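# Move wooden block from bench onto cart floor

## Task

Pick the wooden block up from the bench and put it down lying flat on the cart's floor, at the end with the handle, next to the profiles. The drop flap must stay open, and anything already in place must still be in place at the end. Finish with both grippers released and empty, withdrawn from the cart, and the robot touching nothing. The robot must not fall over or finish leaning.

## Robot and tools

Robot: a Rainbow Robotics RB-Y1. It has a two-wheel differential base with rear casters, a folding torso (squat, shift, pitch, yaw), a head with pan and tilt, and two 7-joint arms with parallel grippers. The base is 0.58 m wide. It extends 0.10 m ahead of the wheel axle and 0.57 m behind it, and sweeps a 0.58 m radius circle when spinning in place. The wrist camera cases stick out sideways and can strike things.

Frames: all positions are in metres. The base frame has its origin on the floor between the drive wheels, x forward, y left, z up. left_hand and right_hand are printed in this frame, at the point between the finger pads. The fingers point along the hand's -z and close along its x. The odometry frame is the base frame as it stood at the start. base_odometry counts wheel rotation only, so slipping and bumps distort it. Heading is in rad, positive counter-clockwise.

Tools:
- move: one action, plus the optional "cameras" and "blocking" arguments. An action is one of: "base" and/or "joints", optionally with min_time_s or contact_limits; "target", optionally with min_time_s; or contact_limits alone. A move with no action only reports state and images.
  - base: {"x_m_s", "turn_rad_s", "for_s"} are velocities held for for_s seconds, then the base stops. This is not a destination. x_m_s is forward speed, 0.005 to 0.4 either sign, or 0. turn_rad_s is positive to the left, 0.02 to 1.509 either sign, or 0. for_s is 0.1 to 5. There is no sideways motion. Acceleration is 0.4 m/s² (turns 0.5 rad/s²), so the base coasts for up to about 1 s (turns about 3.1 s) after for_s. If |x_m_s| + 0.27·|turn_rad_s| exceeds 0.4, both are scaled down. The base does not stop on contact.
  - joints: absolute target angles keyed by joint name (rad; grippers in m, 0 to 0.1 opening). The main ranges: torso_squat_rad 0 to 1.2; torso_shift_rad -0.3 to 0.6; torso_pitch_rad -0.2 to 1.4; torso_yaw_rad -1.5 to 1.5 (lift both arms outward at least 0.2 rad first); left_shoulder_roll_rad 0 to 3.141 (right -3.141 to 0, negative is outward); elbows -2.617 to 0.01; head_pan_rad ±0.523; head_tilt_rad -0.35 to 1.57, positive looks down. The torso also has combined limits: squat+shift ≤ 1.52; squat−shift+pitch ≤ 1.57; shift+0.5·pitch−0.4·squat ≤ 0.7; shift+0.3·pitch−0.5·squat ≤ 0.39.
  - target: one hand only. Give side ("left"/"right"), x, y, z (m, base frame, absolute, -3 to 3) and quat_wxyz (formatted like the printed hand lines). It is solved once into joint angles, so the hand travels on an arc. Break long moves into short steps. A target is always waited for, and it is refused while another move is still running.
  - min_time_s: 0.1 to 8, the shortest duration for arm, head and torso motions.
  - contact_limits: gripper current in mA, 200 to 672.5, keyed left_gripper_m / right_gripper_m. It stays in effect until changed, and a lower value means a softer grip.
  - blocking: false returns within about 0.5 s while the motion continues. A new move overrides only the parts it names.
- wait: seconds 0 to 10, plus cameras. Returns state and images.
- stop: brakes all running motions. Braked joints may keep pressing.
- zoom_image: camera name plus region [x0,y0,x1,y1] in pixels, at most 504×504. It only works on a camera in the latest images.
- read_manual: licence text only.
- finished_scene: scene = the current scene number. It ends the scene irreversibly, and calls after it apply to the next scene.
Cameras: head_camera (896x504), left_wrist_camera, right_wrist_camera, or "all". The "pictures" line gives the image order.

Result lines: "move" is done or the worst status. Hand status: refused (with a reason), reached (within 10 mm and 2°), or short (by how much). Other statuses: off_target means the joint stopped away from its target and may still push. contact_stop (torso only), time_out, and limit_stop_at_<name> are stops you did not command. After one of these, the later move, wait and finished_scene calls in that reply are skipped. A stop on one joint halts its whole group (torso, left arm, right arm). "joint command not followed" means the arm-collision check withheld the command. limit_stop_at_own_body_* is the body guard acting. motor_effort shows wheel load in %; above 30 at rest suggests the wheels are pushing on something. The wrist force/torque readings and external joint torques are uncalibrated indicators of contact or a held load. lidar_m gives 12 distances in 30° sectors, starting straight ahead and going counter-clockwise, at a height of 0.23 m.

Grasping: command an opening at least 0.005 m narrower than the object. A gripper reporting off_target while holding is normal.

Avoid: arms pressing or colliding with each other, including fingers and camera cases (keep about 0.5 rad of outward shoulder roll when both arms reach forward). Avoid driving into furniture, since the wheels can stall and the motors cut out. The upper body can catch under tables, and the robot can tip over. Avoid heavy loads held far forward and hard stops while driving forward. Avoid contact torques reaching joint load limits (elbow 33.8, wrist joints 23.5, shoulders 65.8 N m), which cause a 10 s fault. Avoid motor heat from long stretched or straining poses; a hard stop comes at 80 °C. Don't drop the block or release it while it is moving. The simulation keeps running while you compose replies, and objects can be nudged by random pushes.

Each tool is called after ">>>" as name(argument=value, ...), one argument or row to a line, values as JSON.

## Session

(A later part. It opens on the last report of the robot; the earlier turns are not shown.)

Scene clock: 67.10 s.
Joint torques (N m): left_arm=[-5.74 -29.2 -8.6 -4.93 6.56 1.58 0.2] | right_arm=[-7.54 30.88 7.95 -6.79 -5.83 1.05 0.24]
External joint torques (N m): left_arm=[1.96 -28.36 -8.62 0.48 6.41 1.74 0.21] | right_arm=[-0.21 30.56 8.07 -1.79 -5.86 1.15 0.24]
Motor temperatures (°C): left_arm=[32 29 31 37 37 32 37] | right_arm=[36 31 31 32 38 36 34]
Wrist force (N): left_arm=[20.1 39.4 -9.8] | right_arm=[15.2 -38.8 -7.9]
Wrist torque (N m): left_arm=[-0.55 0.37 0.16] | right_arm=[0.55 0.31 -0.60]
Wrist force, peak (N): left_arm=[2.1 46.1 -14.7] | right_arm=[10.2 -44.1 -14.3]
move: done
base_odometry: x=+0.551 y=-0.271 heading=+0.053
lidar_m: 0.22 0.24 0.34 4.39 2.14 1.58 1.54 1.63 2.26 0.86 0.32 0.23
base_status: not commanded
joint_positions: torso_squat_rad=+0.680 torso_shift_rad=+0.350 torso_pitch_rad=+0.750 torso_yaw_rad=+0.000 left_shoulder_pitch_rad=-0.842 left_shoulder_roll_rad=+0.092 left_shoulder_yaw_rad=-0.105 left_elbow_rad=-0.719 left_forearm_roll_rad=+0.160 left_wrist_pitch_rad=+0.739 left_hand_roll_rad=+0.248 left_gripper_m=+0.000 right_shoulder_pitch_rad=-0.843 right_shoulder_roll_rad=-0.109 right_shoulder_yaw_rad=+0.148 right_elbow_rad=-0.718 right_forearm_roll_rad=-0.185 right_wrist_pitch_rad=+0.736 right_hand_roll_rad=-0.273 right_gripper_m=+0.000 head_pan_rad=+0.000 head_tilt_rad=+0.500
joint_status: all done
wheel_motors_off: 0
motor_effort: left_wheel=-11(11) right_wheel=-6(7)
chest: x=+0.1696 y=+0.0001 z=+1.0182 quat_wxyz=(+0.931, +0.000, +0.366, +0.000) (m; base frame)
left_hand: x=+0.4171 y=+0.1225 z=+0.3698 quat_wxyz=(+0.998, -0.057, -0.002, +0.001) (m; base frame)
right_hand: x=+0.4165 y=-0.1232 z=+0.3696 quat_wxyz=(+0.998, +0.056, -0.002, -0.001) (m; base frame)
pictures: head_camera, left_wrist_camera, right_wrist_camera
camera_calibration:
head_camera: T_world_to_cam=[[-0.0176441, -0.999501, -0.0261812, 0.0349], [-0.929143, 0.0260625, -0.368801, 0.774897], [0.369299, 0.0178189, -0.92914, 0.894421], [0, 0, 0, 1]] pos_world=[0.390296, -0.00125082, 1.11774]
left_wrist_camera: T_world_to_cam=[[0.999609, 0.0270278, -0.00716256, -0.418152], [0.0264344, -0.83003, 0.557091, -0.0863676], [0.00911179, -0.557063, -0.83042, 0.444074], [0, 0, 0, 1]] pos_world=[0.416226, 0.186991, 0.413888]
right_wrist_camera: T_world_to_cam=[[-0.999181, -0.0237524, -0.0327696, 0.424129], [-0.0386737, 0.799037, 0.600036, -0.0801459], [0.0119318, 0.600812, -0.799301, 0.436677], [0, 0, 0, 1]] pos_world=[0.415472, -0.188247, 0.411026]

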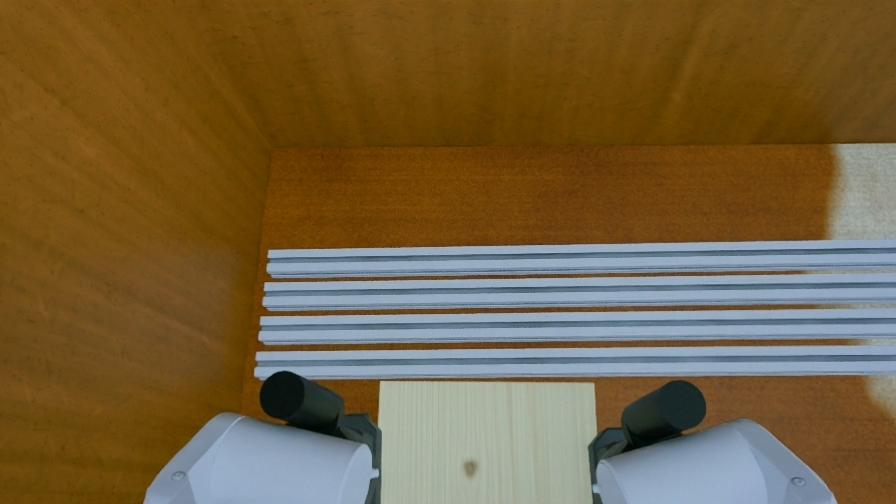

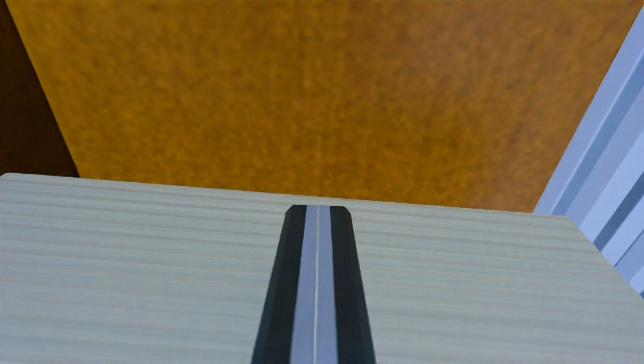

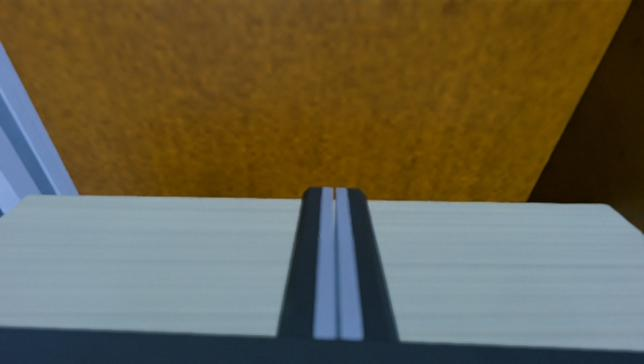

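>>> move(
  base={"x_m_s":0.05,"for_s":0.22},
  cameras=[],
)

>>> move(
  joints={"torso_squat_rad":0.745},
  min_time_s=0.8,
  cameras=["left_wrist_camera","right_wrist_camera"],
)

Scene clock: 71.27 s.
Joint torques (N m): left_arm=[-15.12 -25.31 -5.99 -11.05 6.44 -1.92 0.2] | right_arm=[-15.21 28.24 5.58 -12.59 -5.34 -2.2 0.22]
External joint torques (N m): left_arm=[-7.53 -24.44 -6 -5.69 6.28 -1.78 0.21] | right_arm=[-7.97 27.89 5.69 -7.64 -5.37 -2.1 0.22]
Motor temperatures (°C): left_arm=[32 29 31 37 37 32 37] | right_arm=[36 31 31 32 38 36 34]
Wrist force (N): left_arm=[1.9 37.4 -15.0] | right_arm=[-1.1 -34.9 -12.2]
Wrist torque (N m): left_arm=[-0.42 0.13 -0.12] | right_arm=[0.42 -0.04 -0.28]
Wrist force, peak (N): left_arm=[20.0 39.8 -9.8] | right_arm=[15.4 -39.2 -8.2]
move: done
base_odometry: x=+0.562 y=-0.271 heading=+0.052
lidar_m: 0.21 0.22 0.33 4.34 2.16 1.60 1.54 1.63 2.28 0.82 0.31 0.22
base_status: done (sent for 0.23 of 0.23 s)
joint_positions: torso_squat_rad=+0.680 torso_shift_rad=+0.350 torso_pitch_rad=+0.751 torso_yaw_rad=+0.000 left_shoulder_pitch_rad=-0.839 left_shoulder_roll_rad=+0.091 left_shoulder_yaw_rad=-0.106 left_elbow_rad=-0.717 left_forearm_roll_rad=+0.160 left_wrist_pitch_rad=+0.740 left_hand_roll_rad=+0.248 left_gripper_m=+0.000 right_shoulder_pitch_rad=-0.841 right_shoulder_roll_rad=-0.108 right_shoulder_yaw_rad=+0.149 right_elbow_rad=-0.717 right_forearm_roll_rad=-0.185 right_wrist_pitch_rad=+0.737 right_hand_roll_rad=-0.273 right_gripper_m=+0.000 head_pan_rad=+0.000 head_tilt_rad=+0.500
joint_status: not commanded
wheel_motors_off: 0
motor_effort: left_wheel=-2(16) right_wheel=+2(17)
chest: x=+0.1699 y=+0.0001 z=+1.0180 quat_wxyz=(+0.930, +0.000, +0.367, +0.000) (m; base frame)
left_hand: x=+0.4142 y=+0.1225 z=+0.3687 quat_wxyz=(+0.998, -0.057, +0.000, +0.001) (m; base frame)
right_hand: x=+0.4140 y=-0.1233 z=+0.3686 quat_wxyz=(+0.998, +0.056, +0.001, -0.001) (m; base frame)
pictures: none
No camera images: "cameras" was empty.

Scene clock: 72.37 s.
Joint torques (N m): left_arm=[-7.09 -27.51 -5.96 -5.77 6.36 0.77 0.19] | right_arm=[-9.72 30.61 5.42 -8.75 -6.05 0.76 0.27]
External joint torques (N m): left_arm=[0.59 -26.66 -5.97 -0.37 6.2 0.92 0.19] | right_arm=[-2.41 30.29 5.54 -3.77 -6.09 0.86 0.27]
Motor temperatures (°C): left_arm=[32 29 31 37 37 32 37] | right_arm=[36 31 31 32 38 36 34]
Wrist force (N): left_arm=[15.6 39.7 -4.1] | right_arm=[15.3 -39.7 -16.5]
Wrist torque (N m): left_arm=[-0.64 0.28 0.05] | right_arm=[0.42 0.35 -0.57]
Wrist force, peak (N): left_arm=[17.1 39.6 -7.5] | right_arm=[16.4 -40.5 -15.5]
move: done
base_odometry: x=+0.562 y=-0.271 heading=+0.052
lidar_m: 0.21 0.23 0.33 4.34 2.16 1.60 1.55 1.63 2.26 0.81 0.32 0.23
base_status: not commanded
joint_positions: torso_squat_rad=+0.745 torso_shift_rad=+0.350 torso_pitch_rad=+0.750 torso_yaw_rad=+0.000 left_shoulder_pitch_rad=-0.841 left_shoulder_roll_rad=+0.092 left_shoulder_yaw_rad=-0.106 left_elbow_rad=-0.718 left_forearm_roll_rad=+0.160 left_wrist_pitch_rad=+0.739 left_hand_roll_rad=+0.248 left_gripper_m=+0.000 right_shoulder_pitch_rad=-0.842 right_shoulder_roll_rad=-0.109 right_shoulder_yaw_rad=+0.149 right_elbow_rad=-0.718 right_forearm_roll_rad=-0.185 right_wrist_pitch_rad=+0.736 right_hand_roll_rad=-0.273 right_gripper_m=+0.000 head_pan_rad=+0.000 head_tilt_rad=+0.500
joint_status: all done
wheel_motors_off: 0
motor_effort: left_wheel=-10(11) right_wheel=-4(5)
chest: x=+0.1594 y=+0.0001 z=+0.9903 quat_wxyz=(+0.931, +0.000, +0.366, +0.000) (m; base frame)
left_hand: x=+0.4063 y=+0.1222 z=+0.3417 quat_wxyz=(+0.998, -0.057, -0.002, +0.000) (m; base frame)
right_hand: x=+0.4057 y=-0.1233 z=+0.3414 quat_wxyz=(+0.998, +0.056, -0.001, -0.001) (m; base frame)
pictures: left_wrist_camera, right_wrist_camera
camera_calibration:
left_wrist_camera: T_world_to_cam=[[0.999613, 0.0265682, -0.00818825, -0.40717], [0.0266226, -0.829918, 0.55725, -0.0707826], [0.00800956, -0.557252, -0.830304, 0.421026], [0, 0, 0, 1]] pos_world=[0.405525, 0.186692, 0.385689]
right_wrist_camera: T_world_to_cam=[[-0.999205, -0.0241751, -0.0316994, 0.411928], [-0.0383652, 0.799234, 0.599794, -0.0635576], [0.0108351, 0.600533, -0.799526, 0.414808], [0, 0, 0, 1]] pos_world=[0.404667, -0.18835, 0.382829]

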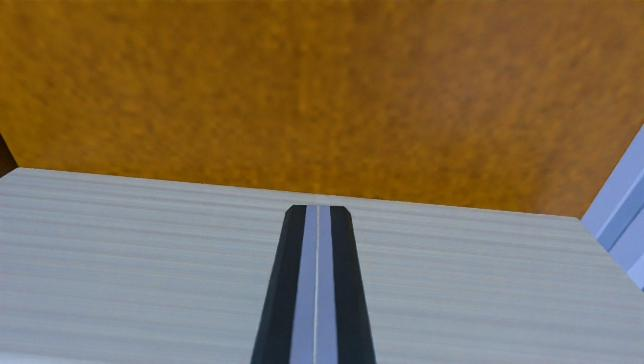

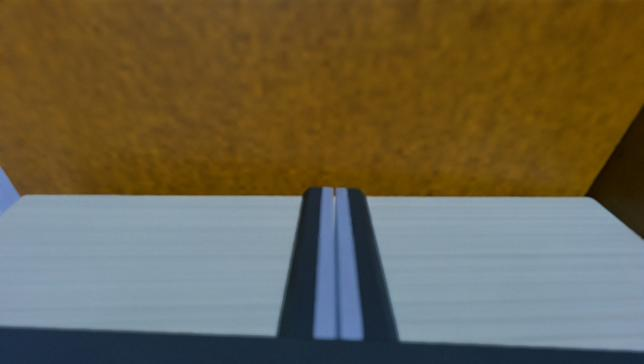

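>>> move(
  base={"x_m_s":0.05,"for_s":0.2},
  cameras=[],
)

>>> move(
  joints={"torso_squat_rad":0.785},
  min_time_s=1,
)

Scene clock: 74.57 s.
Joint torques (N m): left_arm=[-14.75 -25.63 -6.11 -10.91 6.23 -1.94 0.22] | right_arm=[-15.05 28.19 5.51 -12.68 -5.36 -2.27 0.29]
External joint torques (N m): left_arm=[-7.16 -24.76 -6.12 -5.54 6.08 -1.79 0.22] | right_arm=[-7.81 27.84 5.63 -7.72 -5.39 -2.17 0.29]
Motor temperatures (°C): left_arm=[32 29 31 37 37 32 37] | right_arm=[36 32 31 32 38 36 34]
Wrist force (N): left_arm=[2.9 37.6 -13.4] | right_arm=[-1.2 -34.8 -12.7]
Wrist torque (N m): left_arm=[-0.48 0.22 -0.11] | right_arm=[0.39 0.05 -0.29]
Wrist force, peak (N): left_arm=[15.8 39.8 -5.0] | right_arm=[15.2 -40.4 -16.4]
move: done
base_odometry: x=+0.572 y=-0.270 heading=+0.052
lidar_m: 0.20 0.22 0.30 4.28 2.18 1.62 1.55 1.65 2.30 0.77 0.30 0.22
base_status: done (sent for 0.2 of 0.2 s)
joint_positions: torso_squat_rad=+0.745 torso_shift_rad=+0.350 torso_pitch_rad=+0.751 torso_yaw_rad=+0.000 left_shoulder_pitch_rad=-0.839 left_shoulder_roll_rad=+0.091 left_shoulder_yaw_rad=-0.106 left_elbow_rad=-0.717 left_forearm_roll_rad=+0.160 left_wrist_pitch_rad=+0.740 left_hand_roll_rad=+0.248 left_gripper_m=+0.000 right_shoulder_pitch_rad=-0.841 right_shoulder_roll_rad=-0.108 right_shoulder_yaw_rad=+0.149 right_elbow_rad=-0.717 right_forearm_roll_rad=-0.185 right_wrist_pitch_rad=+0.737 right_hand_roll_rad=-0.273 right_gripper_m=+0.000 head_pan_rad=+0.000 head_tilt_rad=+0.500
joint_status: not commanded
wheel_motors_off: 0
motor_effort: left_wheel=-3(16) right_wheel=+3(20)
chest: x=+0.1596 y=+0.0001 z=+0.9901 quat_wxyz=(+0.930, +0.000, +0.367, +0.000) (m; base frame)
left_hand: x=+0.4041 y=+0.1225 z=+0.3408 quat_wxyz=(+0.998, -0.057, +0.000, +0.001) (m; base frame)
right_hand: x=+0.4039 y=-0.1233 z=+0.3407 quat_wxyz=(+0.998, +0.056, +0.001, -0.001) (m; base frame)
pictures: none
No camera images: "cameras" was empty.

Scene clock: 75.83 s.
Joint torques (N m): left_arm=[-9.45 -25.05 -6.5 -6.67 5.76 -1.76 0.19] | right_arm=[-11.58 32.06 5.49 -8.69 -6.09 -1.85 0.26]
External joint torques (N m): left_arm=[-1.75 -24.2 -6.52 -1.26 5.6 -1.6 0.19] | right_arm=[-4.24 31.76 5.61 -3.7 -6.12 -1.75 0.25]
Motor temperatures (°C): left_arm=[32 29 31 37 37 32 37] | right_arm=[35 32 31 32 38 36 34]
Wrist force (N): left_arm=[5.2 37.7 16.7] | right_arm=[1.7 -45.2 22.1]
Wrist torque (N m): left_arm=[-0.63 0.19 -0.10] | right_arm=[1.23 -0.14 -0.37]
Wrist force, peak (N): left_arm=[5.7 38.0 16.8] | right_arm=[-0.2 -45.7 23.6]
move: done
base_odometry: x=+0.573 y=-0.270 heading=+0.052
lidar_m: 0.20 0.22 0.31 4.30 2.17 1.61 1.56 1.66 2.29 0.77 0.29 0.22
base_status: not commanded
joint_positions: torso_squat_rad=+0.785 torso_shift_rad=+0.349 torso_pitch_rad=+0.748 torso_yaw_rad=+0.000 left_shoulder_pitch_rad=-0.841 left_shoulder_roll_rad=+0.091 left_shoulder_yaw_rad=-0.106 left_elbow_rad=-0.718 left_forearm_roll_rad=+0.160 left_wrist_pitch_rad=+0.740 left_hand_roll_rad=+0.248 left_gripper_m=+0.000 right_shoulder_pitch_rad=-0.842 right_shoulder_roll_rad=-0.109 right_shoulder_yaw_rad=+0.149 right_elbow_rad=-0.718 right_forearm_roll_rad=-0.185 right_wrist_pitch_rad=+0.737 right_hand_roll_rad=-0.273 right_gripper_m=+0.000 head_pan_rad=+0.000 head_tilt_rad=+0.500
joint_status: all done
wheel_motors_off: 0
motor_effort: left_wheel=-5(8) right_wheel=+1(4)
chest: x=+0.1520 y=+0.0001 z=+0.9725 quat_wxyz=(+0.931, +0.000, +0.365, +0.000) (m; base frame)
left_hand: x=+0.3993 y=+0.1218 z=+0.3242 quat_wxyz=(+0.998, -0.057, -0.002, +0.000) (m; base frame)
right_hand: x=+0.3989 y=-0.1238 z=+0.3239 quat_wxyz=(+0.998, +0.056, -0.002, -0.001) (m; base frame)
pictures: head_camera, left_wrist_camera, right_wrist_camera
camera_calibration:
head_camera: T_world_to_cam=[[-0.0176405, -0.999503, -0.0261129, 0.0333201], [-0.928593, 0.0260604, -0.370185, 0.742853], [0.370681, 0.017718, -0.928591, 0.857612], [0, 0, 0, 1]] pos_world=[0.372495, -0.00125057, 1.07223]
left_wrist_camera: T_world_to_cam=[[0.999613, 0.0266229, -0.00811706, -0.400244], [0.026625, -0.829684, 0.557598, -0.061264], [0.0081103, -0.557598, -0.830071, 0.406324], [0, 0, 0, 1]] pos_world=[0.398425, 0.186391, 0.36819]
right_wrist_camera: T_world_to_cam=[[-0.999187, -0.0240846, -0.0323432, 0.404816], [-0.038671, 0.799674, 0.599188, -0.0525731], [0.0114328, 0.599951, -0.799955, 0.40094], [0, 0, 0, 1]] pos_world=[0.39787, -0.188753, 0.365328]

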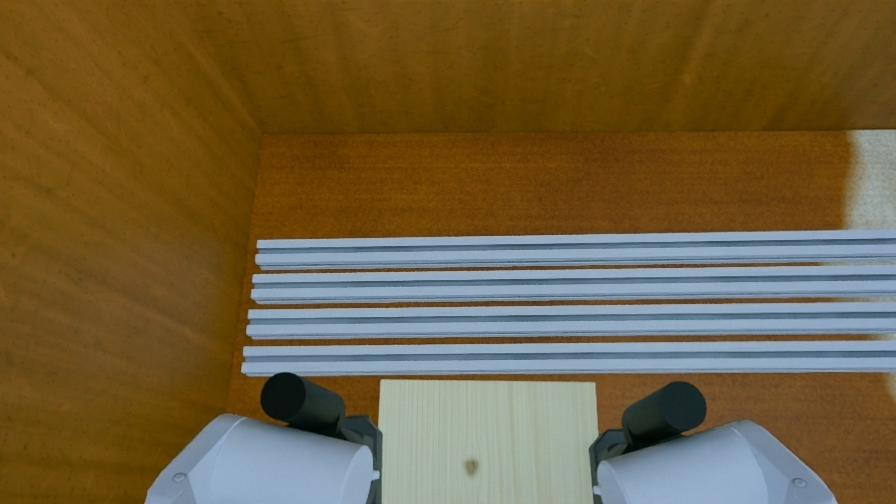

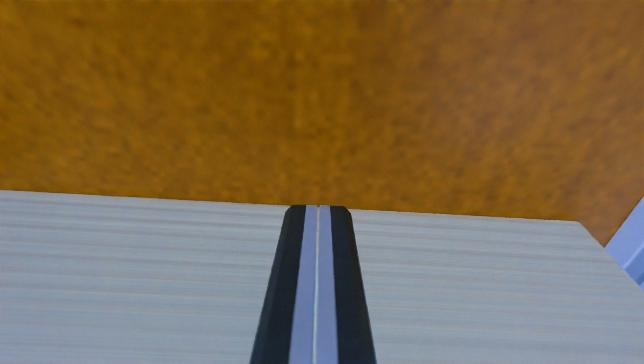

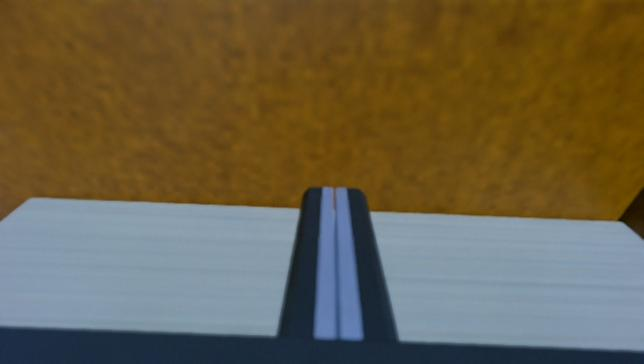

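>>> move(
  joints={"torso_squat_rad":0.794},
  min_time_s=0.5,
  cameras=[],
)

>>> move(
  joints={"left_shoulder_pitch_rad":-0.802,"left_shoulder_roll_rad":0.141,"left_shoulder_yaw_rad":-0.086,"left_elbow_rad":-0.766,"left_forearm_roll_rad":0.234,"left_wrist_pitch_rad":0.756,"left_hand_roll_rad":0.166,"right_shoulder_pitch_rad":-0.804,"right_shoulder_roll_rad":-0.158,"right_shoulder_yaw_rad":0.129,"right_elbow_rad":-0.766,"right_forearm_roll_rad":-0.259,"right_wrist_pitch_rad":0.752,"right_hand_roll_rad":-0.191},
  min_time_s=1,
  cameras=["head_camera","left_wrist_camera","right_wrist_camera"],
)

Scene clock: 78.37 s.
Joint torques (N m): left_arm=[-9.31 -25.48 -6.07 -6.21 5.75 -1.54 0.22] | right_arm=[-11.2 32.31 5.33 -7.47 -6.03 -1.78 0.26]
External joint torques (N m): left_arm=[-1.59 -24.63 -6.09 -0.8 5.6 -1.38 0.22] | right_arm=[-3.84 32.02 5.46 -2.46 -6.07 -1.67 0.25]
Motor temperatures (°C): left_arm=[32 29 31 37 36 32 37] | right_arm=[35 32 31 32 38 36 34]
Wrist force (N): left_arm=[6.8 37.7 16.4] | right_arm=[-0.4 -45.4 32.5]
Wrist torque (N m): left_arm=[-0.63 0.42 -0.11] | right_arm=[1.35 -0.54 -0.32]
Wrist force, peak (N): left_arm=[5.3 37.6 20.6] | right_arm=[-0.5 -45.8 33.9]
move: done
base_odometry: x=+0.573 y=-0.270 heading=+0.052
lidar_m: 0.21 0.20 0.31 4.29 2.17 1.62 1.55 1.66 2.28 0.78 0.31 0.21
base_status: not commanded
joint_positions: torso_squat_rad=+0.794 torso_shift_rad=+0.349 torso_pitch_rad=+0.748 torso_yaw_rad=+0.000 left_shoulder_pitch_rad=-0.841 left_shoulder_roll_rad=+0.091 left_shoulder_yaw_rad=-0.106 left_elbow_rad=-0.718 left_forearm_roll_rad=+0.160 left_wrist_pitch_rad=+0.740 left_hand_roll_rad=+0.248 left_gripper_m=+0.000 right_shoulder_pitch_rad=-0.842 right_shoulder_roll_rad=-0.109 right_shoulder_yaw_rad=+0.149 right_elbow_rad=-0.718 right_forearm_roll_rad=-0.185 right_wrist_pitch_rad=+0.737 right_hand_roll_rad=-0.273 right_gripper_m=+0.000 head_pan_rad=+0.000 head_tilt_rad=+0.500
joint_status: all done
wheel_motors_off: 0
motor_effort: left_wheel=-6(7) right_wheel=+3(4)
chest: x=+0.1504 y=+0.0001 z=+0.9683 quat_wxyz=(+0.931, +0.000, +0.365, +0.000) (m; base frame)
left_hand: x=+0.3979 y=+0.1219 z=+0.3201 quat_wxyz=(+0.998, -0.057, -0.002, +0.000) (m; base frame)
right_hand: x=+0.3977 y=-0.1238 z=+0.3199 quat_wxyz=(+0.998, +0.056, -0.002, -0.001) (m; base frame)
pictures: none
No camera images: "cameras" was empty.

Scene clock: 79.67 s.
Joint torques (N m): left_arm=[-6.04 0.14 2 -5.97 0.4 -0.05 -0.23] | right_arm=[-4.91 -1.87 -2.65 -5.73 -0.36 0.16 0.19]
External joint torques (N m): left_arm=[1.07 -0.33 1.68 -0.53 0.23 0.09 -0.23] | right_arm=[1.84 -0.91 -2.24 -0.72 -0.38 0.25 0.19]
Motor temperatures (°C): left_arm=[32 29 31 37 36 32 37] | right_arm=[35 32 31 32 38 36 34]
Wrist force (N): left_arm=[0.7 1.6 -7.2] | right_arm=[-0.3 0.8 -5.4]
Wrist torque (N m): left_arm=[-0.28 0.19 0.08] | right_arm=[-0.10 0.07 -0.10]
Wrist force, peak (N): left_arm=[6.2 37.1 16.2] | right_arm=[0.2 -45.2 32.1]
move: done
base_odometry: x=+0.572 y=-0.270 heading=+0.052
lidar_m: 0.20 0.22 0.32 4.28 2.16 1.60 1.55 1.65 2.29 0.78 0.30 0.23
base_status: not commanded
joint_positions: torso_squat_rad=+0.794 torso_shift_rad=+0.350 torso_pitch_rad=+0.750 torso_yaw_rad=+0.000 left_shoulder_pitch_rad=-0.802 left_shoulder_roll_rad=+0.141 left_shoulder_yaw_rad=-0.086 left_elbow_rad=-0.766 left_forearm_roll_rad=+0.234 left_wrist_pitch_rad=+0.756 left_hand_roll_rad=+0.166 left_gripper_m=+0.000 right_shoulder_pitch_rad=-0.804 right_shoulder_roll_rad=-0.158 right_shoulder_yaw_rad=+0.129 right_elbow_rad=-0.766 right_forearm_roll_rad=-0.259 right_wrist_pitch_rad=+0.752 right_hand_roll_rad=-0.191 right_gripper_m=+0.000 head_pan_rad=+0.000 head_tilt_rad=+0.500
joint_status: all done
wheel_motors_off: 0
motor_effort: left_wheel=-5(7) right_wheel=+1(4)
chest: x=+0.1510 y=+0.0001 z=+0.9679 quat_wxyz=(+0.931, +0.000, +0.366, +0.000) (m; base frame)
left_hand: x=+0.3966 y=+0.1497 z=+0.3193 quat_wxyz=(+0.998, -0.060, +0.000, +0.000) (m; base frame)
right_hand: x=+0.3966 y=-0.1497 z=+0.3194 quat_wxyz=(+0.998, +0.060, +0.000, +0.000) (m; base frame)
pictures: head_camera, left_wrist_camera, right_wrist_camera
camera_calibration:
head_camera: T_world_to_cam=[[-0.0176768, -0.999503, -0.0260881, 0.0331679], [-0.929108, 0.0260602, -0.36889, 0.739146], [0.369387, 0.0177178, -0.929107, 0.854487], [0, 0, 0, 1]] pos_world=[0.371696, -0.00125057, 1.06744]
left_wrist_camera: T_world_to_cam=[[0.999618, 0.0252953, -0.0111601, -0.397246], [0.0271912, -0.826407, 0.562416, -0.0376135], [0.00500369, -0.562505, -0.826779, 0.418708], [0, 0, 0, 1]] pos_world=[0.396022, 0.214489, 0.3629]
right_wrist_camera: T_world_to_cam=[[-0.999208, -0.0260092, -0.0300987, 0.400797], [-0.0389401, 0.794152, 0.60647, -0.0322951], [0.00812913, 0.607162, -0.794536, 0.413551], [0, 0, 0, 1]] pos_world=[0.395861, -0.215021, 0.360231]

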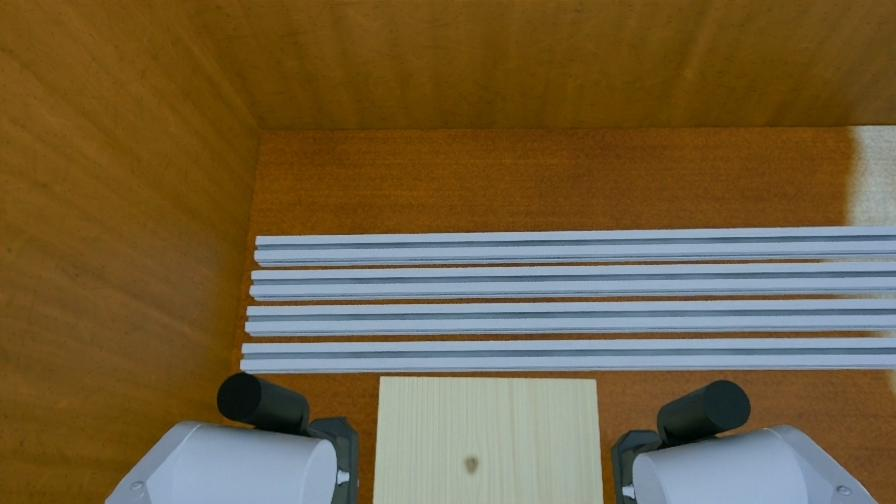

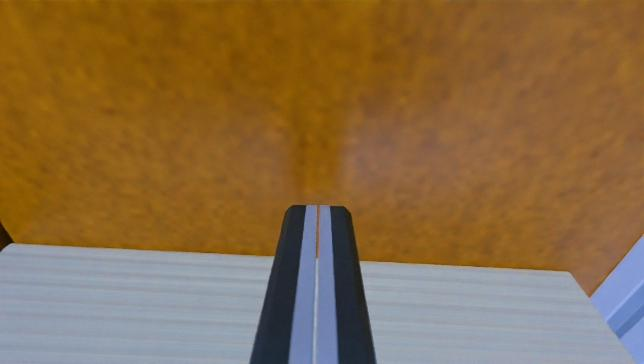

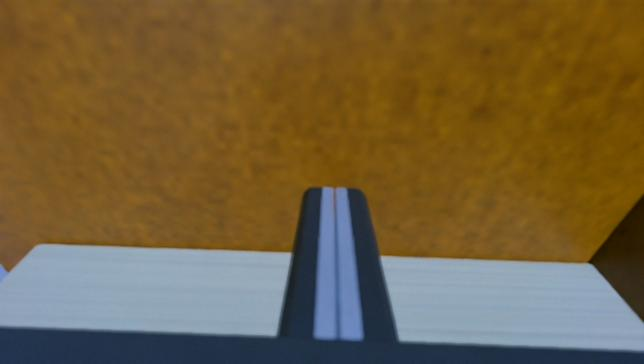

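>>> move(
  joints={"torso_squat_rad":0.1,"torso_shift_rad":0.2,"torso_pitch_rad":0.1,"left_shoulder_pitch_rad":-0.786,"left_shoulder_roll_rad":0.138,"left_shoulder_yaw_rad":-0.042,"left_elbow_rad":-0.787,"left_forearm_roll_rad":0.326,"left_wrist_pitch_rad":1.404,"left_hand_roll_rad":0.157,"right_shoulder_pitch_rad":-0.787,"right_shoulder_roll_rad":-0.155,"right_shoulder_yaw_rad":0.085,"right_elbow_rad":-0.785,"right_forearm_roll_rad":-0.366,"right_wrist_pitch_rad":1.398,"right_hand_roll_rad":-0.174},
  min_time_s=2.6,
  cameras=[],
)

>>> move(
  base={"x_m_s":-0.3,"for_s":1.2},
  cameras=[],
)

>>> finished_scene(
  scene=2,
)

Scene clock: 84.53 s.
Joint torques (N m): left_arm=[-17.57 2.31 3.36 -8.61 0.46 -0.05 -0.36] | right_arm=[-18.5 -2.3 -3.57 -8.72 -0.29 0.09 0.25]
External joint torques (N m): left_arm=[2.16 -1.95 1.86 -0.15 0.21 0.1 -0.35] | right_arm=[0.82 2.3 -2.07 -0.87 -0.31 0.18 0.25]
Motor temperatures (°C): left_arm=[32 29 31 36 36 32 37] | right_arm=[35 31 31 32 37 36 34]
Wrist force (N): left_arm=[1.2 1.8 -7.9] | right_arm=[-0.5 0.4 -4.7]
Wrist torque (N m): left_arm=[-0.35 0.23 0.12] | right_arm=[-0.07 0.03 -0.09]
Wrist force, peak (N): left_arm=[1.4 2.9 -8.6] | right_arm=[-0.7 0.7 -6.0]
move: done
base_odometry: x=+0.572 y=-0.270 heading=+0.052
lidar_m: 0.20 0.23 0.31 4.31 2.17 1.61 1.56 1.64 2.29 0.77 0.31 0.22
base_status: not commanded
joint_positions: torso_squat_rad=+0.100 torso_shift_rad=+0.200 torso_pitch_rad=+0.100 torso_yaw_rad=+0.000 left_shoulder_pitch_rad=-0.786 left_shoulder_roll_rad=+0.138 left_shoulder_yaw_rad=-0.042 left_elbow_rad=-0.787 left_forearm_roll_rad=+0.326 left_wrist_pitch_rad=+1.404 left_hand_roll_rad=+0.157 left_gripper_m=+0.000 right_shoulder_pitch_rad=-0.787 right_shoulder_roll_rad=-0.155 right_shoulder_yaw_rad=+0.085 right_elbow_rad=-0.785 right_forearm_roll_rad=-0.366 right_wrist_pitch_rad=+1.398 right_hand_roll_rad=-0.174 right_gripper_m=+0.000 head_pan_rad=+0.000 head_tilt_rad=+0.500
joint_status: all done
wheel_motors_off: 0
motor_effort: left_wheel=+0(5) right_wheel=+3(4)
chest: x=-0.0588 y=+0.0001 z=+1.2710 quat_wxyz=(+0.999, +0.000, +0.050, +0.000) (m; base frame)
left_hand: x=+0.3906 y=+0.1578 z=+0.8565 quat_wxyz=(+0.998, -0.059, -0.002, +0.000) (m; base frame)
right_hand: x=+0.3898 y=-0.1580 z=+0.8559 quat_wxyz=(+0.998, +0.059, -0.001, +0.000) (m; base frame)
pictures: none
No camera images: "cameras" was empty.

Scene clock: 86.87 s.
Joint torques (N m): left_arm=[-18.69 2.95 3.02 -8.28 0.43 -0.16 -0.4] | right_arm=[-20.09 -3.43 -3.33 -8.53 -0.36 0.13 0.29]
External joint torques (N m): left_arm=[1.04 -1.31 1.53 0.18 0.18 -0.01 -0.4] | right_arm=[-0.78 1.17 -1.84 -0.68 -0.38 0.22 0.29]
Motor temperatures (°C): left_arm=[32 29 31 36 36 32 37] | right_arm=[35 31 31 32 37 36 34]
Wrist force (N): left_arm=[0.6 1.4 -8.0] | right_arm=[-0.7 0.4 -4.8]
Wrist torque (N m): left_arm=[-0.31 0.18 0.10] | right_arm=[-0.08 0.01 -0.08]
Wrist force, peak (N): left_arm=[1.5 1.9 -8.3] | right_arm=[-1.0 0.5 -5.7]
move: done
base_odometry: x=+0.213 y=-0.289 heading=+0.051
lidar_m: 0.57 0.60 1.11 4.40 1.68 1.25 1.19 1.25 1.77 4.99 0.80 0.59
base_status: done (sent for 1.2 of 1.2 s)
joint_positions: torso_squat_rad=+0.100 torso_shift_rad=+0.200 torso_pitch_rad=+0.100 torso_yaw_rad=+0.000 left_shoulder_pitch_rad=-0.786 left_shoulder_roll_rad=+0.138 left_shoulder_yaw_rad=-0.042 left_elbow_rad=-0.787 left_forearm_roll_rad=+0.326 left_wrist_pitch_rad=+1.404 left_hand_roll_rad=+0.157 left_gripper_m=+0.000 right_shoulder_pitch_rad=-0.787 right_shoulder_roll_rad=-0.155 right_shoulder_yaw_rad=+0.085 right_elbow_rad=-0.785 right_forearm_roll_rad=-0.366 right_wrist_pitch_rad=+1.398 right_hand_roll_rad=-0.174 right_gripper_m=+0.000 head_pan_rad=+0.000 head_tilt_rad=+0.500
joint_status: not commanded
wheel_motors_off: 0
motor_effort: left_wheel=-20(34) right_wheel=+20(43)
chest: x=-0.0588 y=+0.0001 z=+1.2710 quat_wxyz=(+0.999, +0.000, +0.050, +0.000) (m; base frame)
left_hand: x=+0.3904 y=+0.1578 z=+0.8563 quat_wxyz=(+0.998, -0.059, -0.002, +0.000) (m; base frame)
right_hand: x=+0.3897 y=-0.1580 z=+0.8557 quat_wxyz=(+0.998, +0.059, -0.001, +0.000) (m; base frame)
pictures: none
No camera images: "cameras" was empty.

The scene is finished: the task was done.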